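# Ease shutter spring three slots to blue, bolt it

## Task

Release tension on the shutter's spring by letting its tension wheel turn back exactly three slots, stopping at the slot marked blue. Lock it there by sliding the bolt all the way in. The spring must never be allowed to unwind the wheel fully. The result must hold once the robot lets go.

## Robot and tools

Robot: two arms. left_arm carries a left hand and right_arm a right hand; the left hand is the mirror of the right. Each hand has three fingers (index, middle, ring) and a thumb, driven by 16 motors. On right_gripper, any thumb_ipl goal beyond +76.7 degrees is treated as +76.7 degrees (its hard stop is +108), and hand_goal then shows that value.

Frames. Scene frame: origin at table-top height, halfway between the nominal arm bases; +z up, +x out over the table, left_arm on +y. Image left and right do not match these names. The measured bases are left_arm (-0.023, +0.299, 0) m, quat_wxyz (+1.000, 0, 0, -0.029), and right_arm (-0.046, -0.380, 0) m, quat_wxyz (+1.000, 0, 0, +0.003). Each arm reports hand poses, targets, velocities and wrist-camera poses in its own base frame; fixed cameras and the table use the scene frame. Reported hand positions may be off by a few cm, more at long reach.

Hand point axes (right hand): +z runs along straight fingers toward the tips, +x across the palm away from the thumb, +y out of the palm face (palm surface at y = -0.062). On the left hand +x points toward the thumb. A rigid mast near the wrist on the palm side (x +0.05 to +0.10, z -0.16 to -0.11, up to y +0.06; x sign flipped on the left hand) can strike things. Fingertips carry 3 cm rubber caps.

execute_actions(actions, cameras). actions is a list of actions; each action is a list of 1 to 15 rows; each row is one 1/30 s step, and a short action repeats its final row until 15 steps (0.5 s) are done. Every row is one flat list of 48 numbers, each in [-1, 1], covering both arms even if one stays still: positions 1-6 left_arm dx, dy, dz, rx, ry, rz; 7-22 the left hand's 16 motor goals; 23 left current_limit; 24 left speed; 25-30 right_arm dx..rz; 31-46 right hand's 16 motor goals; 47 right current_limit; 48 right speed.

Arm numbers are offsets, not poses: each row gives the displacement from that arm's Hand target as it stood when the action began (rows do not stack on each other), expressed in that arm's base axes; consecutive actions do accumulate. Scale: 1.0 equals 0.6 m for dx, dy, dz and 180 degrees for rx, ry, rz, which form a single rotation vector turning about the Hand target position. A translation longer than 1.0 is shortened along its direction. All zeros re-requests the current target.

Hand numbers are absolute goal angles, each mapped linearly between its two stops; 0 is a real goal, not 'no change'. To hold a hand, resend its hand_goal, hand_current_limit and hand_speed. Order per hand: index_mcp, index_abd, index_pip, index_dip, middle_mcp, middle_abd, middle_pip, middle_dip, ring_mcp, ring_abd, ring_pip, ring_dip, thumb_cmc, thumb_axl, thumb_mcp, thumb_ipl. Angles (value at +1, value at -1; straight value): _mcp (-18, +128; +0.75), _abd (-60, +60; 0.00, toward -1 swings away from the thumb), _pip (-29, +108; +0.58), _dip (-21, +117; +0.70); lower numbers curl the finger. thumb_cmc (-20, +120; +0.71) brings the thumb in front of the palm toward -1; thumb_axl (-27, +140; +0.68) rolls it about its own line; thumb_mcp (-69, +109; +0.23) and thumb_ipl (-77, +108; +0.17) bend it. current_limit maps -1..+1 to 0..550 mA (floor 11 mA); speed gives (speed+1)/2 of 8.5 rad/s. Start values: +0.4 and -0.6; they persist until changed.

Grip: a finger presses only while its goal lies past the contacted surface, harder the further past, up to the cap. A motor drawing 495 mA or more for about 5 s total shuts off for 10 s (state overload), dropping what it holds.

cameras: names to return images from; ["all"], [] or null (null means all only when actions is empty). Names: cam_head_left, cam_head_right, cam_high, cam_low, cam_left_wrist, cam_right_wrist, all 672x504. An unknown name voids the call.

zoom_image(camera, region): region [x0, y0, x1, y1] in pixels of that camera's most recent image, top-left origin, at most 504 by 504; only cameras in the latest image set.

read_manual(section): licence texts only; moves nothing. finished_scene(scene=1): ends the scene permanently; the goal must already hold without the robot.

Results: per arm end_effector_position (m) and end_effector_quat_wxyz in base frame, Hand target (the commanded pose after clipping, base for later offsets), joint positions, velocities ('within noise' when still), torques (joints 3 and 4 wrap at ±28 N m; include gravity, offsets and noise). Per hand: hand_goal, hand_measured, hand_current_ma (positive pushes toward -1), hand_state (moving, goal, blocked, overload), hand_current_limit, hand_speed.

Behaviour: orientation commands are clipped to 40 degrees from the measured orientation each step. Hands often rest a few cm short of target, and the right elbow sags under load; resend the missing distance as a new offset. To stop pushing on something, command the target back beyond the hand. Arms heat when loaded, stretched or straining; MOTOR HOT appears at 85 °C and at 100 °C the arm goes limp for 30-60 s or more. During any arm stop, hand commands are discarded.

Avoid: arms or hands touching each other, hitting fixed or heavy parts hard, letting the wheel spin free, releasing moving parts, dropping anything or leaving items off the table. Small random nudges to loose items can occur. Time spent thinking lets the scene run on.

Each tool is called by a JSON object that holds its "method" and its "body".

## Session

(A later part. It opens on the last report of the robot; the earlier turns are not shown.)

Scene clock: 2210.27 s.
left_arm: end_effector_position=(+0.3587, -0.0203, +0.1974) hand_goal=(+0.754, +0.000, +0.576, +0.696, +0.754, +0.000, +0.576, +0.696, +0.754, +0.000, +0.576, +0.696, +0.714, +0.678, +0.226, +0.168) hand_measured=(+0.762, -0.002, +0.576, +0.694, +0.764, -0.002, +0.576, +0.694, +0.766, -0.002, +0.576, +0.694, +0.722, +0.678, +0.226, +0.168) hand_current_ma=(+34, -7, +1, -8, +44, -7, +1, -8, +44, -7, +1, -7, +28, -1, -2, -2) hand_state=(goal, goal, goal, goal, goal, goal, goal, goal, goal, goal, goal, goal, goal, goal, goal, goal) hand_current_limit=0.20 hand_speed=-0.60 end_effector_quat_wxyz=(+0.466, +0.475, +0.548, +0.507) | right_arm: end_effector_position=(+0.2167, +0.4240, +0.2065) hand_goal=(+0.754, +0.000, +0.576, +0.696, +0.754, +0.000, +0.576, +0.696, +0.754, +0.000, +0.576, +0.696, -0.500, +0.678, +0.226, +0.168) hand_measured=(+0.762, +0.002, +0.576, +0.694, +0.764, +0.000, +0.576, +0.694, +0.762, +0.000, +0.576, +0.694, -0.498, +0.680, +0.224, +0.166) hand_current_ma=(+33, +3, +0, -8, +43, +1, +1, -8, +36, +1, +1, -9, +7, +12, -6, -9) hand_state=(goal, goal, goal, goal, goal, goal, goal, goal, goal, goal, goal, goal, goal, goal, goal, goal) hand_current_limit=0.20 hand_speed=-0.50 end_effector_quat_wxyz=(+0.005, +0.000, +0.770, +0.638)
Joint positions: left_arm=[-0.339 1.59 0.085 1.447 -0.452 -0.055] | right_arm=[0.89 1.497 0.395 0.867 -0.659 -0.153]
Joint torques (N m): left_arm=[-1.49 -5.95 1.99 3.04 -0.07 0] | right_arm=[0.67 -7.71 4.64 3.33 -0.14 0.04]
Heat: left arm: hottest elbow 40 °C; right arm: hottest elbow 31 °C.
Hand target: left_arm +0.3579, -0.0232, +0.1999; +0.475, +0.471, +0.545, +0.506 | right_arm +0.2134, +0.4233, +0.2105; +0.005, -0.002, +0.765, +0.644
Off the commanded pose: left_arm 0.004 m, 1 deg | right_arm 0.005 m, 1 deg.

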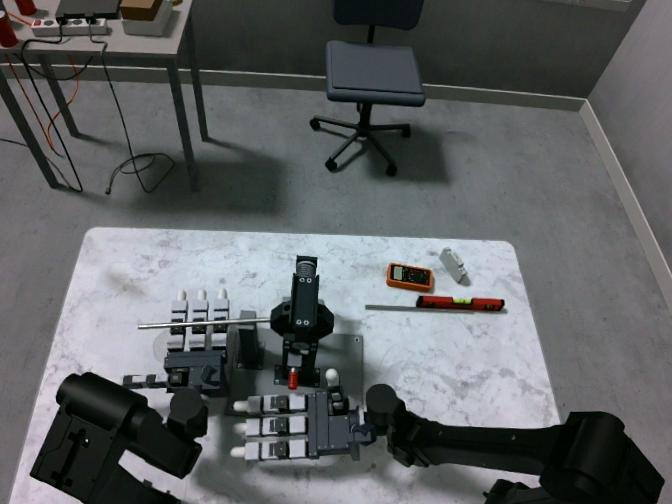

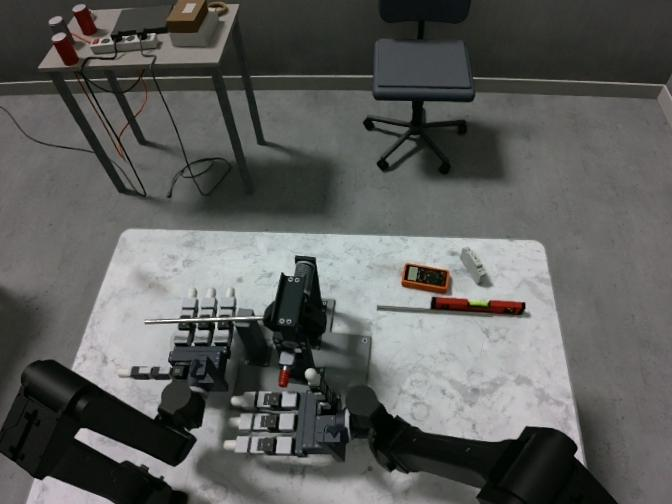

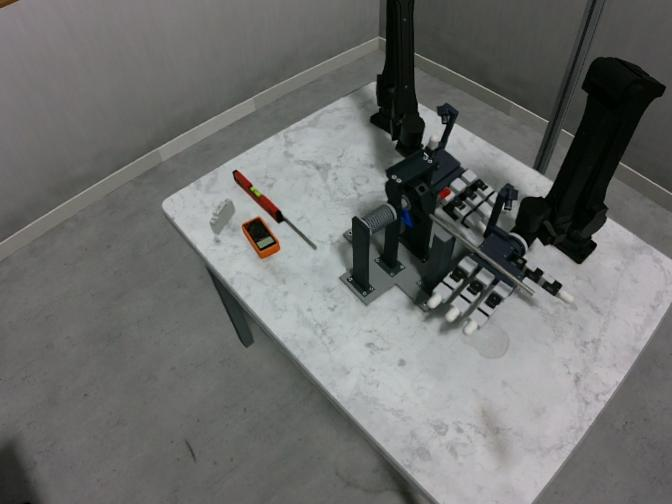

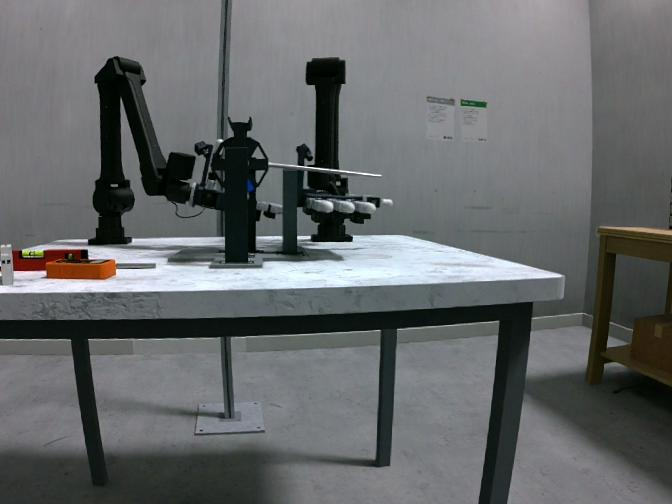

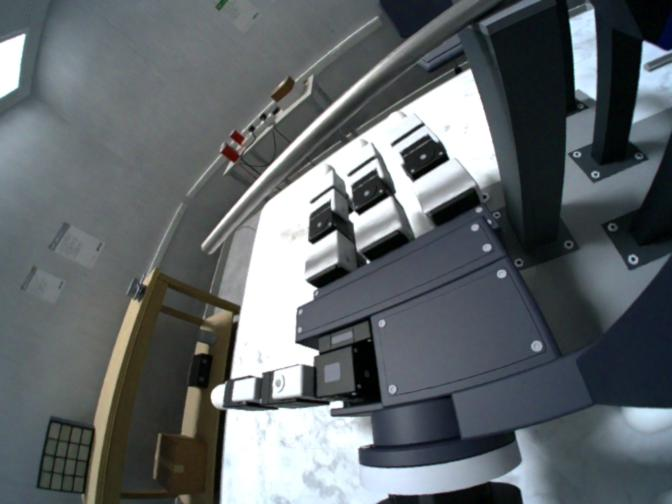

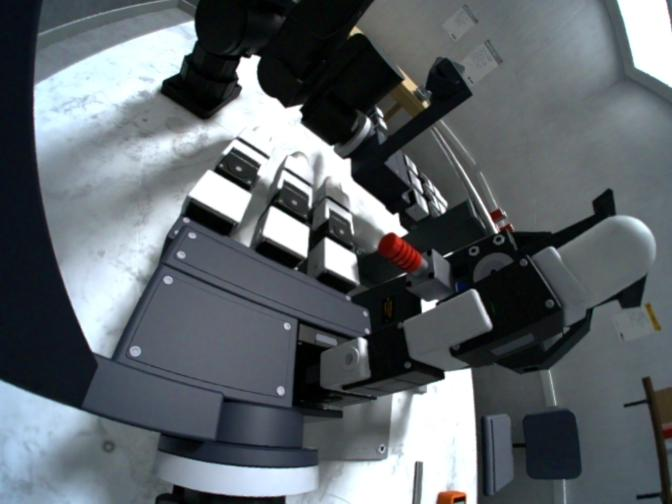

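{"method": "execute_actions", "body": {"actions": [[[0.0,0.04,-0.01,0,0,0,0.754,0,0.576,0.696,0.754,0,0.576,0.696,0.754,0,0.576,0.696,0.714,0.678,0.226,0.168,0.2,-0.6,-0.025,0,0,0,0,0,0.754,0,0.576,0.696,0.754,0,0.576,0.696,0.754,0,0.576,0.696,-0.5,0.678,0.226,0.168,0.3,-0.6]],[[-0.04,0.04,0,0,0,0,0.754,0,0.576,0.696,0.754,0,0.576,0.696,0.754,0,0.576,0.696,0.714,0.678,0.226,0.168,0.2,-0.6,0,0,0,0,0,0,0.3,0,0.576,0.696,0.754,0,0.576,0.696,0.754,0,0.576,0.696,-0.5,0.678,0.226,0.168,0.4,-0.6]],[[-0.07,0.02,0,0,0,0,0.754,0,0.576,0.696,0.754,0,0.576,0.696,0.754,0,0.576,0.696,0.714,0.678,0.226,0.168,0.2,-0.6,0,0,0,0,0,0,-0.068,0,0.4,0.5,0.754,0,0.576,0.696,0.754,0,0.576,0.696,-0.5,0.678,0.226,0.168,0.5,-0.6]],[[-0.07,0.0,0,0,0,0,0.754,0,0.576,0.696,0.754,0,0.576,0.696,0.754,0,0.576,0.696,0.714,0.678,0.226,0.168,0.2,-0.6,0,0,0,0,0,0,-0.068,0,0.4,0.5,0.754,0,0.576,0.696,0.754,0,0.576,0.696,-0.5,0.678,0.226,0.168,0.5,-0.6]]], "cameras": ["cam_head_left", "cam_right_wrist", "cam_low", "cam_high"]}}

{"method": "zoom_image", "body": {"camera": "cam_head_left", "region": [220, 280, 360, 420]}}

{"method": "zoom_image", "body": {"camera": "cam_right_wrist", "region": [280, 100, 520, 340]}}

Scene clock: 2229.40 s.
left_arm: end_effector_position=(+0.3590, -0.0003, +0.1918) hand_goal=(+0.754, +0.000, +0.576, +0.696, +0.754, +0.000, +0.576, +0.696, +0.754, +0.000, +0.576, +0.696, +0.714, +0.678, +0.226, +0.168) hand_measured=(+0.762, -0.002, +0.576, +0.694, +0.764, -0.002, +0.576, +0.694, +0.766, -0.002, +0.576, +0.694, +0.722, +0.678, +0.226, +0.168) hand_current_ma=(+35, -3, +1, -8, +44, -3, +1, -8, +44, -4, +1, -7, +28, -1, -1, -2) hand_state=(goal, goal, goal, goal, goal, goal, goal, goal, goal, goal, goal, goal, goal, goal, goal, goal) hand_current_limit=0.20 hand_speed=-0.60 end_effector_quat_wxyz=(+0.471, +0.475, +0.547, +0.503) | right_arm: end_effector_position=(+0.2041, +0.4240, +0.2065) hand_goal=(-0.068, +0.000, +0.400, +0.500, +0.754, +0.000, +0.576, +0.696, +0.754, +0.000, +0.576, +0.696, -0.500, +0.678, +0.226, +0.168) hand_measured=(-0.052, +0.000, +0.404, +0.502, +0.764, +0.000, +0.576, +0.694, +0.762, +0.000, +0.576, +0.694, -0.498, +0.680, +0.224, +0.166) hand_current_ma=(+74, +2, +19, +10, +43, +1, +1, -8, +36, +1, +1, -9, +7, +12, -6, -9) hand_state=(goal, goal, goal, goal, goal, goal, goal, goal, goal, goal, goal, goal, goal, goal, goal, goal) hand_current_limit=0.50 hand_speed=-0.60 end_effector_quat_wxyz=(+0.006, +0.002, +0.770, +0.638)
Joint positions: left_arm=[-0.233 1.651 0.07 1.528 -0.335 -0.055] | right_arm=[0.925 1.481 0.373 0.879 -0.621 -0.142]
Joint torques (N m): left_arm=[-1.2 -6.12 1.47 2.28 -0.07 0.04] | right_arm=[1.03 -7.65 4.41 3.36 -0.1 0.03]
Heat: left arm: hottest elbow 38 °C; right arm: hottest elbow 31 °C.
Hand target: left_arm +0.3590, -0.0003, +0.1918; +0.471, +0.475, +0.547, +0.503 (last step not sent: back at the drive's target) | right_arm +0.1983, +0.4233, +0.2105; +0.005, -0.002, +0.765, +0.644
Off the commanded pose: left_arm 0.042 m, 0 deg | right_arm 0.007 m, 1 deg.
pose unreachable (left arm): on one or more control steps of this call, first in action 1 (counted from 0), this arm could not follow its commanded pose, so it was not sent that pose on those steps. It may still have moved: this result reports where it is.
cause: moving toward the commanded pose would bring two parts of the arm too close to each other (joints 2 (shoulder) and 3 (elbow) lie between them).
Images, in order (width x height): cam_head_left 672x504, cam_high 672x504, cam_low 672x504, cam_right_wrist 672x504.

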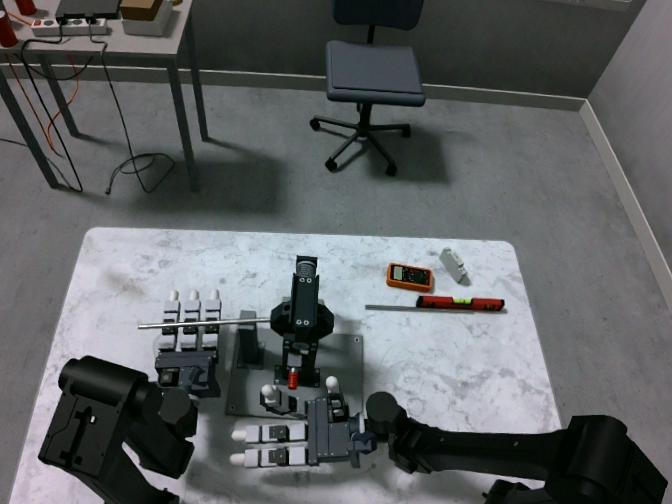

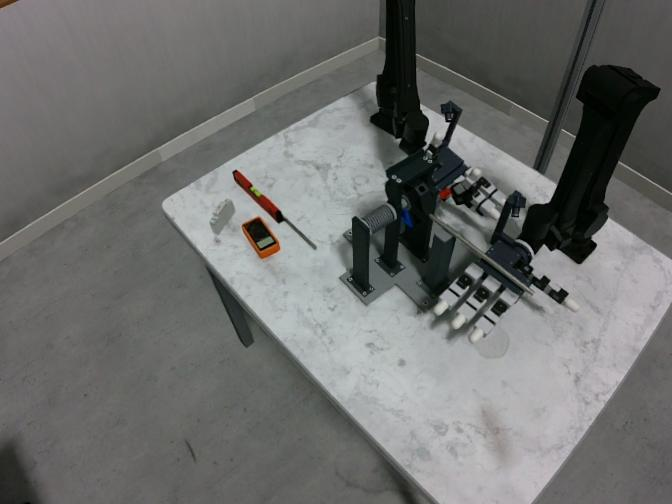

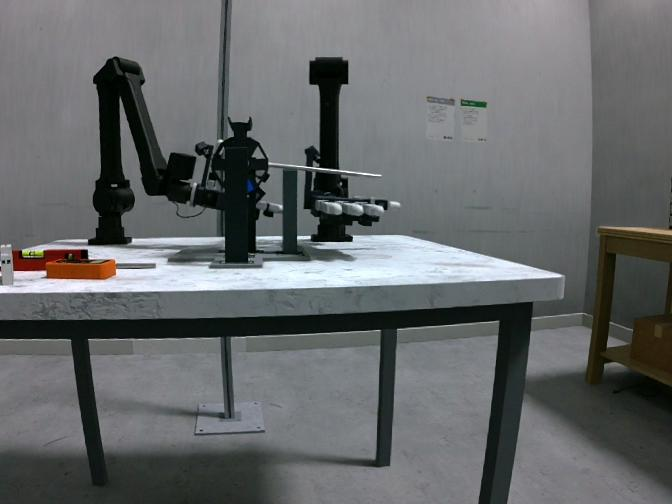

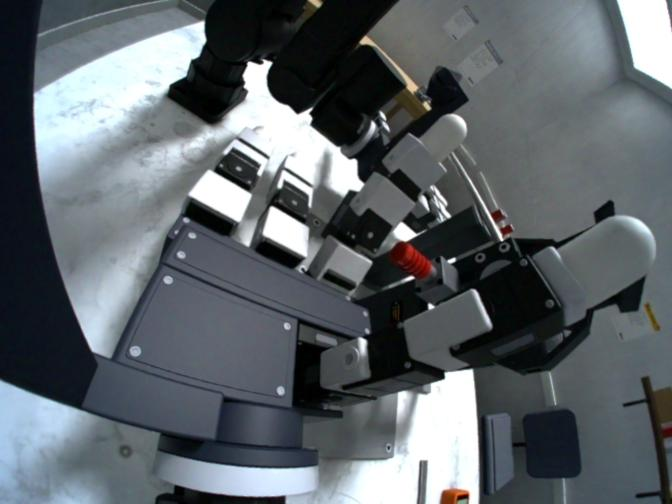

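Scaled by 3.600.

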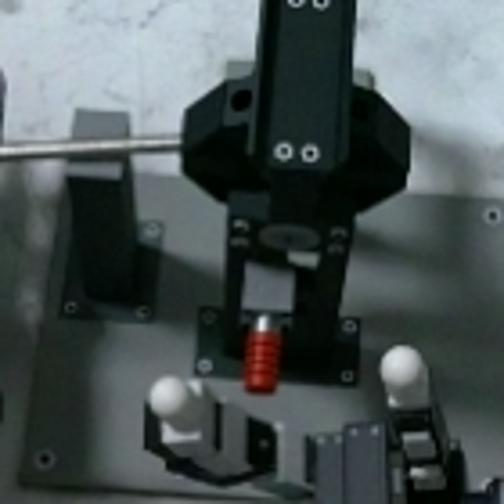

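Scaled by 2.100 from the camera's 672x504 image, which has a finer 960x720 frame.

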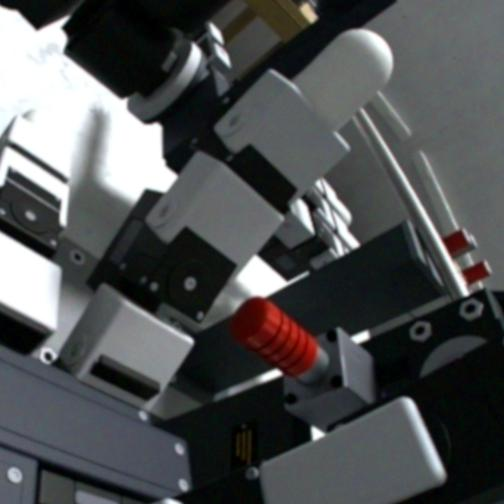

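{"method": "execute_actions", "body": {"actions": [[[0.0,0.0,0.0,0,0,0,0.754,0,0.576,0.696,0.754,0,0.576,0.696,0.754,0,0.576,0.696,0.714,0.678,0.226,0.168,0.2,-0.6,0.02,-0.01,0,0,0,0,-0.068,0,0.4,0.5,0.754,0,0.576,0.696,0.754,0,0.576,0.696,-0.5,0.678,0.226,0.168,0.5,-0.6]],[[0,0.0,0,0,0,0,0.754,0,0.576,0.696,0.754,0,0.576,0.696,0.754,0,0.576,0.696,0.714,0.678,0.226,0.168,0.2,-0.6,0.015,0,0,0,0,0,-0.068,0,0.4,0.5,0.754,0,0.576,0.696,0.754,0,0.576,0.696,-0.5,0.678,0.226,0.168,0.5,-0.6]]], "cameras": ["cam_head_left", "cam_right_wrist"]}}

{"method": "zoom_image", "body": {"camera": "cam_head_left", "region": [220, 280, 360, 420]}}

{"method": "zoom_image", "body": {"camera": "cam_right_wrist", "region": [280, 100, 520, 340]}}

Scene clock: 2242.37 s.
left_arm: end_effector_position=(+0.3590, -0.0003, +0.1918) hand_goal=(+0.754, +0.000, +0.576, +0.696, +0.754, +0.000, +0.576, +0.696, +0.754, +0.000, +0.576, +0.696, +0.714, +0.678, +0.226, +0.168) hand_measured=(+0.762, -0.002, +0.576, +0.694, +0.764, -0.002, +0.576, +0.694, +0.766, -0.002, +0.576, +0.694, +0.722, +0.678, +0.226, +0.168) hand_current_ma=(+35, -3, +1, -8, +44, -3, +1, -8, +44, -4, +1, -7, +28, -1, -1, -2) hand_state=(goal, goal, goal, goal, goal, goal, goal, goal, goal, goal, goal, goal, goal, goal, goal, goal) hand_current_limit=0.20 hand_speed=-0.60 end_effector_quat_wxyz=(+0.471, +0.475, +0.547, +0.503) | right_arm: end_effector_position=(+0.2118, +0.4158, +0.2079) hand_goal=(-0.068, +0.000, +0.400, +0.500, +0.754, +0.000, +0.576, +0.696, +0.754, +0.000, +0.576, +0.696, -0.500, +0.678, +0.226, +0.168) hand_measured=(-0.052, +0.000, +0.404, +0.502, +0.764, +0.000, +0.576, +0.694, +0.762, +0.000, +0.576, +0.694, -0.498, +0.680, +0.224, +0.166) hand_current_ma=(+71, +3, +19, +10, +43, +2, +1, -8, +36, +1, +1, -9, +7, +12, -6, -9) hand_state=(goal, goal, goal, goal, goal, goal, goal, goal, goal, goal, goal, goal, goal, goal, goal, goal) hand_current_limit=0.50 hand_speed=-0.60 end_effector_quat_wxyz=(-0.003, -0.001, +0.767, +0.642)
Joint positions: left_arm=[-0.233 1.651 0.07 1.528 -0.335 -0.055] | right_arm=[0.881 1.481 0.373 0.879 -0.684 -0.143]
Joint torques (N m): left_arm=[-0.91 -6.89 1.47 2.19 0 0.03] | right_arm=[-0.73 -6.42 5.97 2.45 -0.21 -0.13]
Heat: left arm: hottest elbow 37 °C; right arm: hottest elbow 30 °C.
Hand target: left_arm +0.3590, -0.0003, +0.1918; +0.471, +0.475, +0.547, +0.503 | right_arm +0.2194, +0.4173, +0.2105; +0.005, -0.002, +0.765, +0.644
Off the commanded pose: left_arm 0.000 m, 0 deg | right_arm 0.008 m, 1 deg.
Images, in order (width x height): cam_head_left 672x504, cam_right_wrist 672x504.

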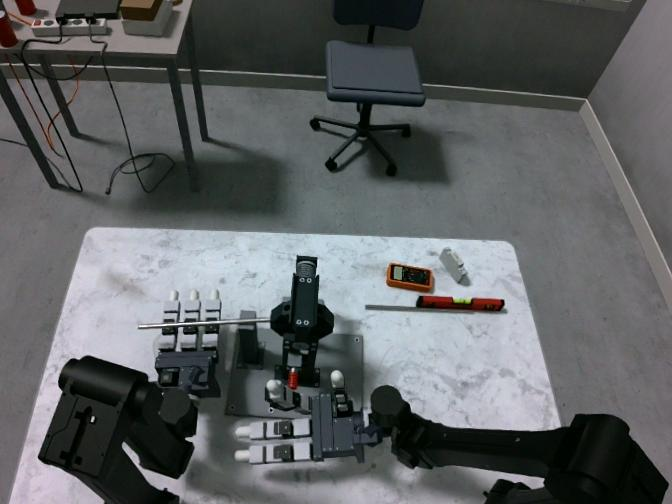

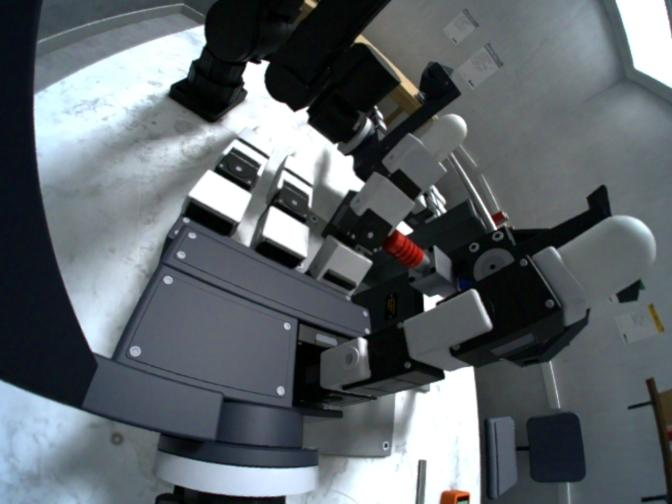

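Scaled by 3.600.

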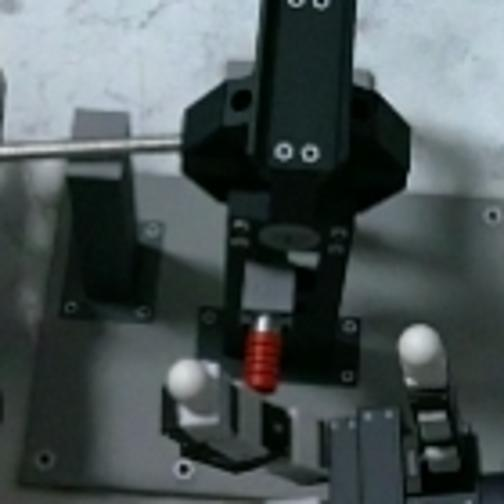

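Scaled by 2.100 from the camera's 672x504 image, which has a finer 960x720 frame.

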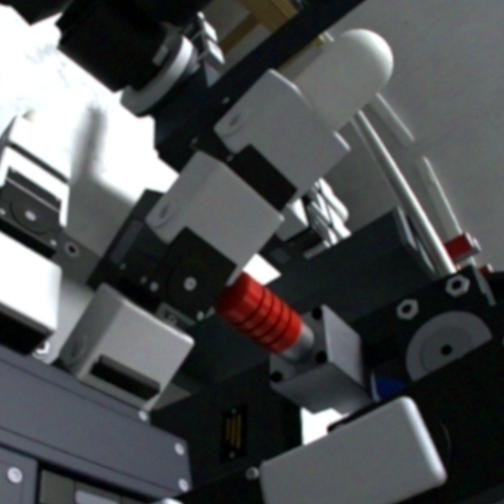

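{"method": "execute_actions", "body": {"actions": [[[0.0,0.0,0.0,0,0,0,0.754,0,0.576,0.696,0.754,0,0.576,0.696,0.754,0,0.576,0.696,0.714,0.678,0.226,0.168,0.2,-0.6,0.02,0,0,0,0,0,-0.068,0,0.4,0.5,0.754,0,0.576,0.696,0.754,0,0.576,0.696,-0.5,0.678,0.226,0.168,0.5,-0.6]]]}}

{"method": "execute_actions", "body": {"actions": [[[0.0,0.0,0.0,0,0,0,0.754,0,0.576,0.696,0.754,0,0.576,0.696,0.754,0,0.576,0.696,0.714,0.678,0.226,0.168,0.2,-0.6,0.02,0,0,0,0,0,-0.068,0,0.4,0.5,0.754,0,0.576,0.696,0.754,0,0.576,0.696,-0.5,0.678,0.226,0.168,0.5,-0.6]]]}}

{"method": "execute_actions", "body": {"actions": [[[0.0,0.0,0.0,0,0,0,0.754,0,0.576,0.696,0.754,0,0.576,0.696,0.754,0,0.576,0.696,0.714,0.678,0.226,0.168,0.2,-0.6,0.02,0,0,0,0,0,-0.068,0,0.4,0.5,0.754,0,0.576,0.696,0.754,0,0.576,0.696,-0.5,0.678,0.226,0.168,0.5,-0.6]]], "cameras": ["cam_head_left", "cam_right_wrist"]}}

{"method": "zoom_image", "body": {"camera": "cam_right_wrist", "region": [280, 100, 520, 340]}}

Scene clock: 2248.50 s.
left_arm: end_effector_position=(+0.3590, -0.0003, +0.1918) hand_goal=(+0.754, +0.000, +0.576, +0.696, +0.754, +0.000, +0.576, +0.696, +0.754, +0.000, +0.576, +0.696, +0.714, +0.678, +0.226, +0.168) hand_measured=(+0.762, -0.002, +0.576, +0.694, +0.764, -0.002, +0.576, +0.694, +0.766, -0.002, +0.576, +0.694, +0.722, +0.678, +0.226, +0.168) hand_current_ma=(+35, -3, +1, -8, +44, -3, +1, -8, +44, -4, +1, -7, +28, -1, -1, -2) hand_state=(goal, goal, goal, goal, goal, goal, goal, goal, goal, goal, goal, goal, goal, goal, goal, goal) hand_current_limit=0.20 hand_speed=-0.60 end_effector_quat_wxyz=(+0.471, +0.475, +0.547, +0.503) | right_arm: end_effector_position=(+0.2177, +0.4109, +0.2044) hand_goal=(-0.068, +0.000, +0.400, +0.500, +0.754, +0.000, +0.576, +0.696, +0.754, +0.000, +0.576, +0.696, -0.500, +0.678, +0.226, +0.168) hand_measured=(-0.052, +0.000, +0.404, +0.502, +0.764, +0.000, +0.576, +0.694, +0.762, +0.000, +0.576, +0.694, -0.498, +0.680, +0.224, +0.166) hand_current_ma=(+69, -2, +18, +10, +43, +2, +1, -8, +37, +2, +1, -9, +8, +12, -6, -9) hand_state=(goal, goal, goal, goal, goal, goal, goal, goal, goal, goal, goal, goal, goal, goal, goal, goal) hand_current_limit=0.50 hand_speed=-0.60 end_effector_quat_wxyz=(-0.006, -0.002, +0.768, +0.641)
Joint positions: left_arm=[-0.233 1.651 0.07 1.528 -0.335 -0.055] | right_arm=[0.853 1.492 0.373 0.879 -0.715 -0.153]
Joint torques (N m): left_arm=[-0.38 -6.59 1.43 2.1 -0.05 0.06] | right_arm=[-0.97 -6.12 7.28 1.92 -0.14 -0.11]
Heat: left arm: hottest elbow 37 °C; right arm: hottest elbow 31 °C.
Hand target: left_arm +0.3590, -0.0003, +0.1918; +0.471, +0.475, +0.547, +0.503 | right_arm +0.2314, +0.4173, +0.2105; +0.005, -0.002, +0.765, +0.644
Off the commanded pose: left_arm 0.000 m, 0 deg | right_arm 0.016 m, 1 deg.

Scene clock: 2249.20 s.
left_arm: end_effector_position=(+0.3590, -0.0003, +0.1918) hand_goal=(+0.754, +0.000, +0.576, +0.696, +0.754, +0.000, +0.576, +0.696, +0.754, +0.000, +0.576, +0.696, +0.714, +0.678, +0.226, +0.168) hand_measured=(+0.762, -0.002, +0.576, +0.694, +0.764, -0.002, +0.576, +0.694, +0.766, -0.002, +0.576, +0.694, +0.722, +0.678, +0.226, +0.168) hand_current_ma=(+35, -3, +1, -8, +44, -3, +1, -8, +44, -4, +1, -7, +28, -1, -1, -2) hand_state=(goal, goal, goal, goal, goal, goal, goal, goal, goal, goal, goal, goal, goal, goal, goal, goal) hand_current_limit=0.20 hand_speed=-0.60 end_effector_quat_wxyz=(+0.471, +0.475, +0.547, +0.503) | right_arm: end_effector_position=(+0.2184, +0.4109, +0.2035) hand_goal=(-0.068, +0.000, +0.400, +0.500, +0.754, +0.000, +0.576, +0.696, +0.754, +0.000, +0.576, +0.696, -0.500, +0.678, +0.226, +0.168) hand_measured=(-0.060, -0.004, +0.404, +0.502, +0.764, +0.002, +0.576, +0.694, +0.762, +0.000, +0.576, +0.694, -0.498, +0.680, +0.224, +0.166) hand_current_ma=(+29, -10, +16, +10, +43, +3, +1, -8, +37, +3, +1, -9, +9, +12, -6, -9) hand_state=(goal, goal, goal, goal, goal, goal, goal, goal, goal, goal, goal, goal, goal, goal, goal, goal) hand_current_limit=0.50 hand_speed=-0.60 end_effector_quat_wxyz=(-0.011, -0.014, +0.768, +0.640)
Joint positions: left_arm=[-0.233 1.651 0.07 1.528 -0.335 -0.055] | right_arm=[0.838 1.502 0.383 0.871 -0.753 -0.174]
Joint torques (N m): left_arm=[-1.03 -7.06 1.46 2.14 -0.03 0.04] | right_arm=[-1.96 -6.01 8.02 1.69 0.2 -0.02]
Heat: left arm: hottest elbow 37 °C; right arm: hottest elbow 31 °C.
Hand target: left_arm +0.3590, -0.0003, +0.1918; +0.471, +0.475, +0.547, +0.503 | right_arm +0.2434, +0.4173, +0.2105; +0.005, -0.002, +0.765, +0.644
Off the commanded pose: left_arm 0.000 m, 0 deg | right_arm 0.027 m, 2 deg.

Scene clock: 2249.90 s.
left_arm: end_effector_position=(+0.3590, -0.0003, +0.1918) hand_goal=(+0.754, +0.000, +0.576, +0.696, +0.754, +0.000, +0.576, +0.696, +0.754, +0.000, +0.576, +0.696, +0.714, +0.678, +0.226, +0.168) hand_measured=(+0.762, -0.002, +0.576, +0.694, +0.764, -0.002, +0.576, +0.694, +0.766, -0.002, +0.576, +0.694, +0.722, +0.678, +0.226, +0.168) hand_current_ma=(+35, -3, +1, -8, +44, -3, +1, -8, +44, -4, +1, -7, +28, -1, -1, -2) hand_state=(goal, goal, goal, goal, goal, goal, goal, goal, goal, goal, goal, goal, goal, goal, goal, goal) hand_current_limit=0.20 hand_speed=-0.60 end_effector_quat_wxyz=(+0.471, +0.475, +0.547, +0.503) | right_arm: end_effector_position=(+0.2190, +0.4105, +0.2028) hand_goal=(-0.068, +0.000, +0.400, +0.500, +0.754, +0.000, +0.576, +0.696, +0.754, +0.000, +0.576, +0.696, -0.500, +0.678, +0.226, +0.168) hand_measured=(-0.068, -0.008, +0.404, +0.502, +0.764, +0.000, +0.576, +0.694, +0.762, +0.000, +0.576, +0.694, -0.498, +0.680, +0.224, +0.166) hand_current_ma=(-3, -26, +16, +10, +43, +3, +1, -8, +37, +3, +1, -9, +8, +12, -6, -9) hand_state=(goal, goal, goal, goal, goal, goal, goal, goal, goal, goal, goal, goal, goal, goal, goal, goal) hand_current_limit=0.50 hand_speed=-0.60 end_effector_quat_wxyz=(-0.016, -0.027, +0.767, +0.640)
Joint positions: left_arm=[-0.233 1.651 0.07 1.528 -0.335 -0.055] | right_arm=[0.822 1.511 0.392 0.86 -0.792 -0.197]
Joint torques (N m): left_arm=[-0.91 -6.89 1.32 2.18 -0.02 0.05] | right_arm=[-2.9 -5.83 8.69 1.58 0.64 0.14]
Heat: left arm: hottest elbow 37 °C; right arm: hottest elbow 31 °C.
Hand target: left_arm +0.3590, -0.0003, +0.1918; +0.471, +0.475, +0.547, +0.503 | right_arm +0.2555, +0.4173, +0.2106; +0.005, -0.002, +0.765, +0.644
Off the commanded pose: left_arm 0.000 m, 0 deg | right_arm 0.038 m, 4 deg.
Images, in order (width x height): cam_head_left 672x504, cam_right_wrist 672x504.

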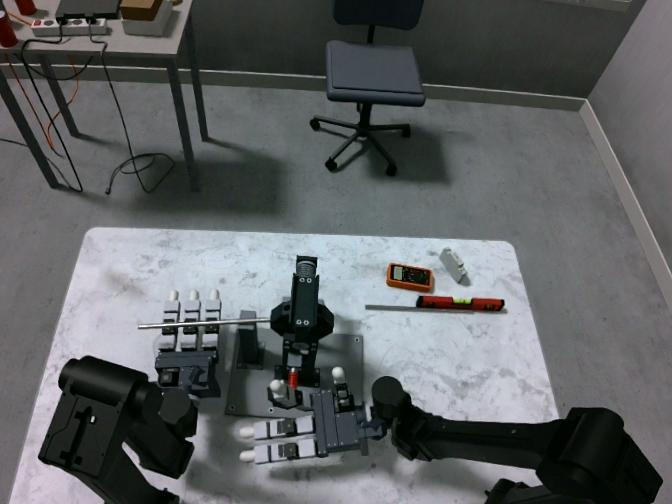

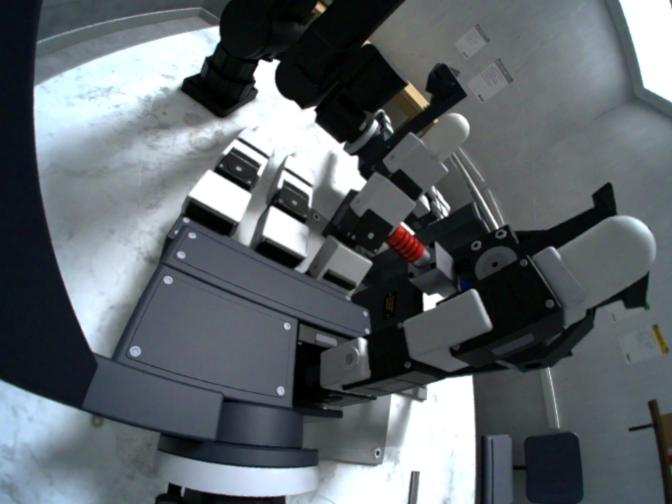

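Scaled by 2.100 from the camera's 672x504 image, which has a finer 960x720 frame.

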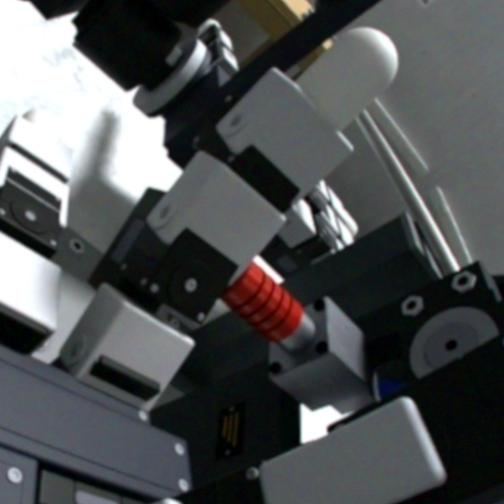

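{"method": "execute_actions", "body": {"actions": [[[0.0,0.0,0.0,0,0,0,0.754,0,0.576,0.696,0.754,0,0.576,0.696,0.754,0,0.576,0.696,0.714,0.678,0.226,0.168,0.2,-0.6,0.025,0,0,0,0,0,-0.068,0,0.4,0.5,0.754,0,0.576,0.696,0.754,0,0.576,0.696,-0.5,0.678,0.226,0.168,0.5,-0.6]],[[0.0,0.0,0.0,0,0,0,0.754,0,0.576,0.696,0.754,0,0.576,0.696,0.754,0,0.576,0.696,0.714,0.678,0.226,0.168,0.2,-0.6,0.015,0,0,0,0,0,-0.068,0,0.4,0.5,0.754,0,0.576,0.696,0.754,0,0.576,0.696,-0.5,0.678,0.226,0.168,0.5,-0.6]]]}}

Scene clock: 2255.47 s.
left_arm: end_effector_position=(+0.3590, -0.0003, +0.1918) hand_goal=(+0.754, +0.000, +0.576, +0.696, +0.754, +0.000, +0.576, +0.696, +0.754, +0.000, +0.576, +0.696, +0.714, +0.678, +0.226, +0.168) hand_measured=(+0.762, -0.002, +0.576, +0.694, +0.764, -0.002, +0.576, +0.694, +0.766, -0.002, +0.576, +0.694, +0.722, +0.678, +0.226, +0.168) hand_current_ma=(+35, -3, +1, -8, +44, -3, +1, -8, +44, -4, +1, -7, +28, -1, -1, -2) hand_state=(goal, goal, goal, goal, goal, goal, goal, goal, goal, goal, goal, goal, goal, goal, goal, goal) hand_current_limit=0.20 hand_speed=-0.60 end_effector_quat_wxyz=(+0.471, +0.475, +0.547, +0.503) | right_arm: end_effector_position=(+0.2197, +0.4088, +0.2013) hand_goal=(-0.068, +0.000, +0.400, +0.500, +0.754, +0.000, +0.576, +0.696, +0.754, +0.000, +0.576, +0.696, -0.500, +0.678, +0.226, +0.168) hand_measured=(-0.076, -0.018, +0.404, +0.502, +0.764, +0.000, +0.576, +0.694, +0.762, +0.000, +0.576, +0.694, -0.498, +0.680, +0.224, +0.166) hand_current_ma=(-30, -63, +16, +10, +43, +3, +1, -8, +37, +2, +1, -9, +6, +12, -6, -9) hand_state=(goal, goal, goal, goal, goal, goal, goal, goal, goal, goal, goal, goal, goal, goal, goal, goal) hand_current_limit=0.50 hand_speed=-0.60 end_effector_quat_wxyz=(-0.025, -0.053, +0.765, +0.641)
Joint positions: left_arm=[-0.233 1.651 0.07 1.528 -0.335 -0.055] | right_arm=[0.792 1.529 0.41 0.842 -0.867 -0.244]
Joint torques (N m): left_arm=[-1.03 -6.77 1.52 2.36 -0.01 0.04] | right_arm=[-4.72 -5.48 10.04 1.24 1.43 0.39]
Heat: left arm: hottest elbow 36 °C; right arm: hottest elbow 31 °C.
Hand target: left_arm +0.3590, -0.0003, +0.1918; +0.471, +0.475, +0.547, +0.503 | right_arm +0.2794, +0.4173, +0.2103; +0.005, -0.002, +0.765, +0.644
Off the commanded pose: left_arm 0.000 m, 0 deg | right_arm 0.061 m, 7 deg.

{"method": "execute_actions", "body": {"actions": [[[0.0,0.05,0.0,0,0,0,0.754,0,0.576,0.696,0.754,0,0.576,0.696,0.754,0,0.576,0.696,0.714,0.678,0.226,0.168,0.2,-0.6,-0.06,0,0,0,0,0,-0.068,0,0.4,0.5,0.754,0,0.576,0.696,0.754,0,0.576,0.696,-0.5,0.678,0.226,0.168,0.5,-0.6]],[[0.0,0.05,0.0,0,0,0,0.754,0,0.576,0.696,0.754,0,0.576,0.696,0.754,0,0.576,0.696,0.714,0.678,0.226,0.168,0.2,-0.6,-0.05,0,0,0,0,0,-0.068,0,0.4,0.5,0.754,0,0.576,0.696,0.754,0,0.576,0.696,-0.5,0.678,0.226,0.168,0.5,-0.6]],[[0.0,0.05,0.0,0,0,0,0.754,0,0.576,0.696,0.754,0,0.576,0.696,0.754,0,0.576,0.696,0.714,0.678,0.226,0.168,0.2,-0.6,-0.05,-0.02,0,0,0,0,-0.068,0,0.4,0.5,0.754,0,0.576,0.696,0.754,0,0.576,0.696,-0.5,0.678,0.226,0.168,0.5,-0.6]],[[0.0,0.0,0.0,0,0,0,0.754,0,0.576,0.696,0.754,0,0.576,0.696,0.754,0,0.576,0.696,0.714,0.678,0.226,0.168,0.2,-0.6,-0.04,-0.04,0,0,0,0,0.3,0,0.4,0.5,0.754,0,0.576,0.696,0.754,0,0.576,0.696,-0.5,0.678,0.226,0.168,0.4,-0.6]]], "cameras": ["all"]}}

{"method": "zoom_image", "body": {"camera": "cam_head_left", "region": [220, 280, 360, 420]}}

{"method": "zoom_image", "body": {"camera": "cam_high", "region": [340, 140, 480, 280]}}

{"method": "zoom_image", "body": {"camera": "cam_low", "region": [200, 60, 380, 240]}}

Scene clock: 2266.73 s.
left_arm: end_effector_position=(+0.3548, +0.0907, +0.1880) hand_goal=(+0.754, +0.000, +0.576, +0.696, +0.754, +0.000, +0.576, +0.696, +0.754, +0.000, +0.576, +0.696, +0.714, +0.678, +0.226, +0.168) hand_measured=(+0.762, -0.002, +0.576, +0.694, +0.764, -0.002, +0.576, +0.694, +0.766, -0.002, +0.576, +0.694, +0.722, +0.678, +0.226, +0.168) hand_current_ma=(+35, -3, +1, -8, +44, -3, +1, -8, +44, -4, +1, -7, +30, -1, -2, +0) hand_state=(goal, goal, goal, goal, goal, goal, goal, goal, goal, goal, goal, goal, goal, goal, goal, goal) hand_current_limit=0.20 hand_speed=-0.60 end_effector_quat_wxyz=(+0.470, +0.473, +0.555, +0.497) | right_arm: end_effector_position=(+0.1634, +0.3795, +0.2086) hand_goal=(+0.300, +0.000, +0.400, +0.500, +0.754, +0.000, +0.576, +0.696, +0.754, +0.000, +0.576, +0.696, -0.500, +0.678, +0.226, +0.168) hand_measured=(+0.308, -0.002, +0.404, +0.502, +0.764, +0.000, +0.576, +0.694, +0.762, +0.000, +0.576, +0.694, -0.498, +0.680, +0.224, +0.166) hand_current_ma=(+31, -4, +15, +10, +43, +2, +1, -8, +37, +1, +1, -9, +8, +12, -6, -9) hand_state=(goal, goal, goal, goal, goal, goal, goal, goal, goal, goal, goal, goal, goal, goal, goal, goal) hand_current_limit=0.40 hand_speed=-0.60 end_effector_quat_wxyz=(+0.009, +0.001, +0.767, +0.641)
Joint positions: left_arm=[0.246 1.651 0.058 1.528 0.14 -0.043] | right_arm=[0.951 1.331 0.216 0.898 -0.594 -0.135]
Joint torques (N m): left_arm=[-1.38 -6.48 2.24 2.51 0.04 0.15] | right_arm=[1.14 -4.25 4.85 3 -0.11 0.01]
Heat: left arm: hottest elbow 36 °C; right arm: hottest elbow 31 °C.
Hand target: left_arm +0.3590, +0.0897, +0.1918; +0.471, +0.475, +0.547, +0.503 | right_arm +0.1594, +0.3812, +0.2104; +0.005, -0.002, +0.765, +0.644
Off the commanded pose: left_arm 0.006 m, 1 deg | right_arm 0.005 m, 1 deg.

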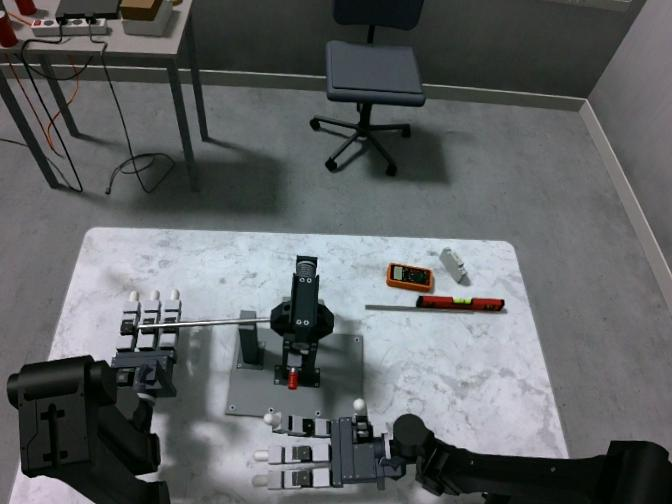

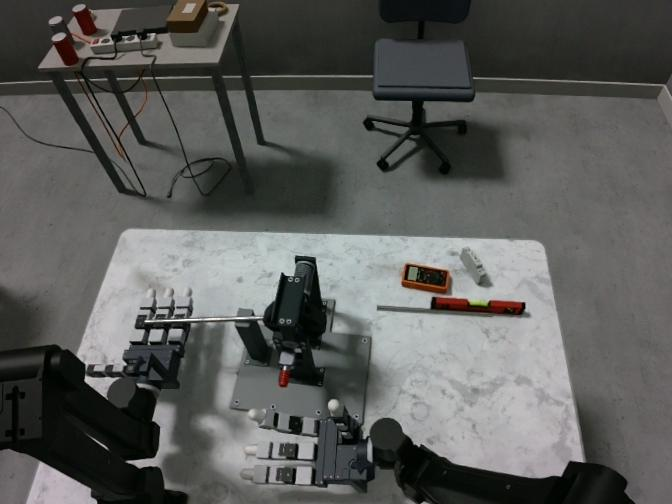

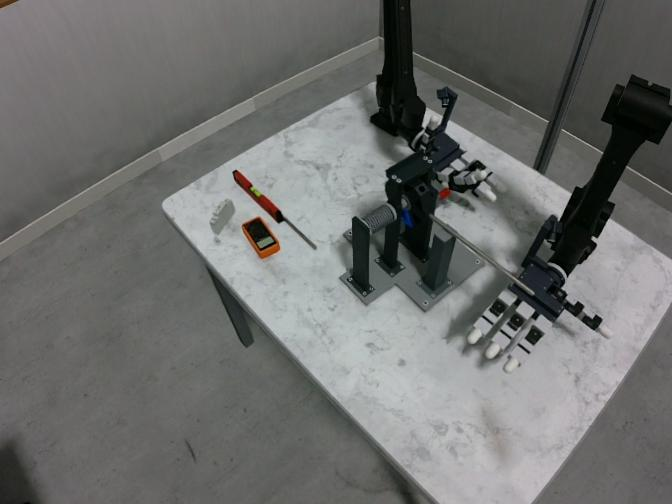

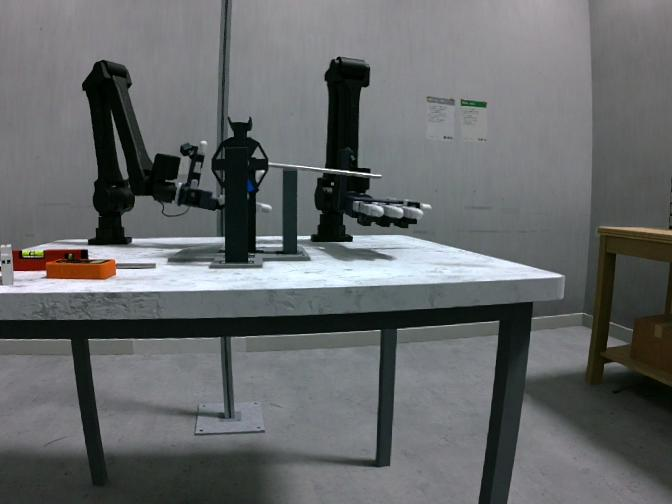

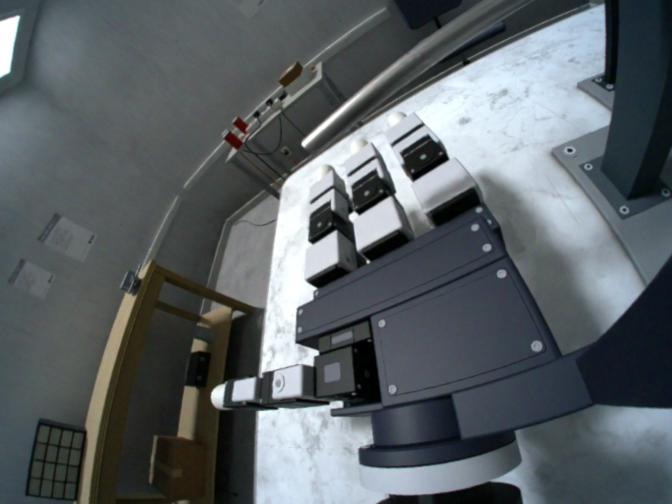

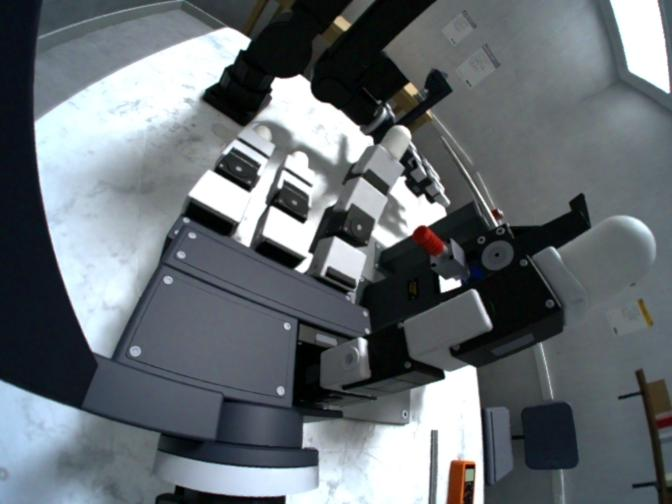

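Scaled by 3.600.

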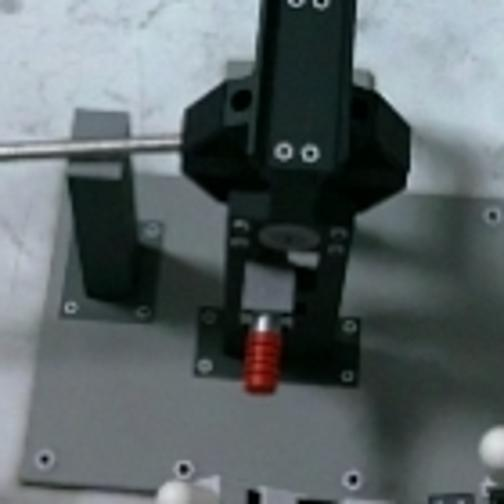

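Scaled by 3.600.

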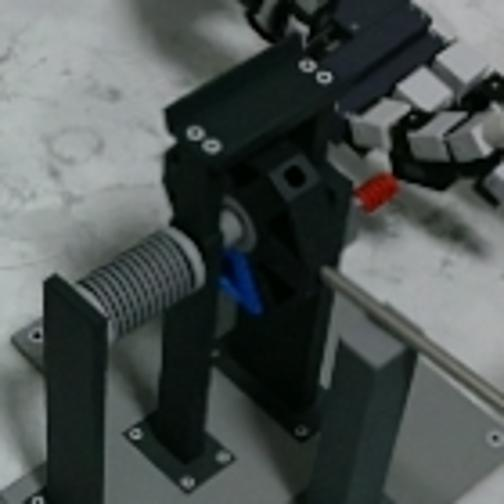

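Scaled by 2.800.

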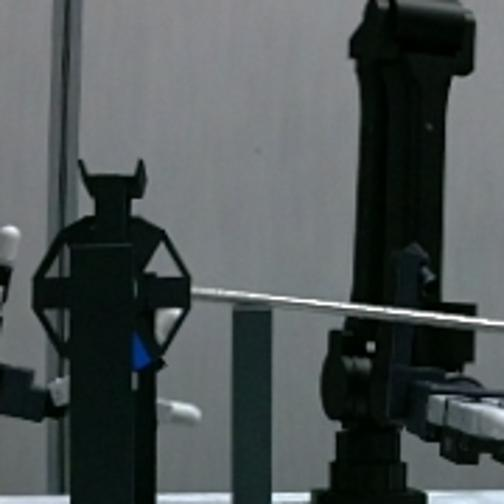

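{"method": "finished_scene", "body": {"scene": 1}}

The scene is finished: the task was done.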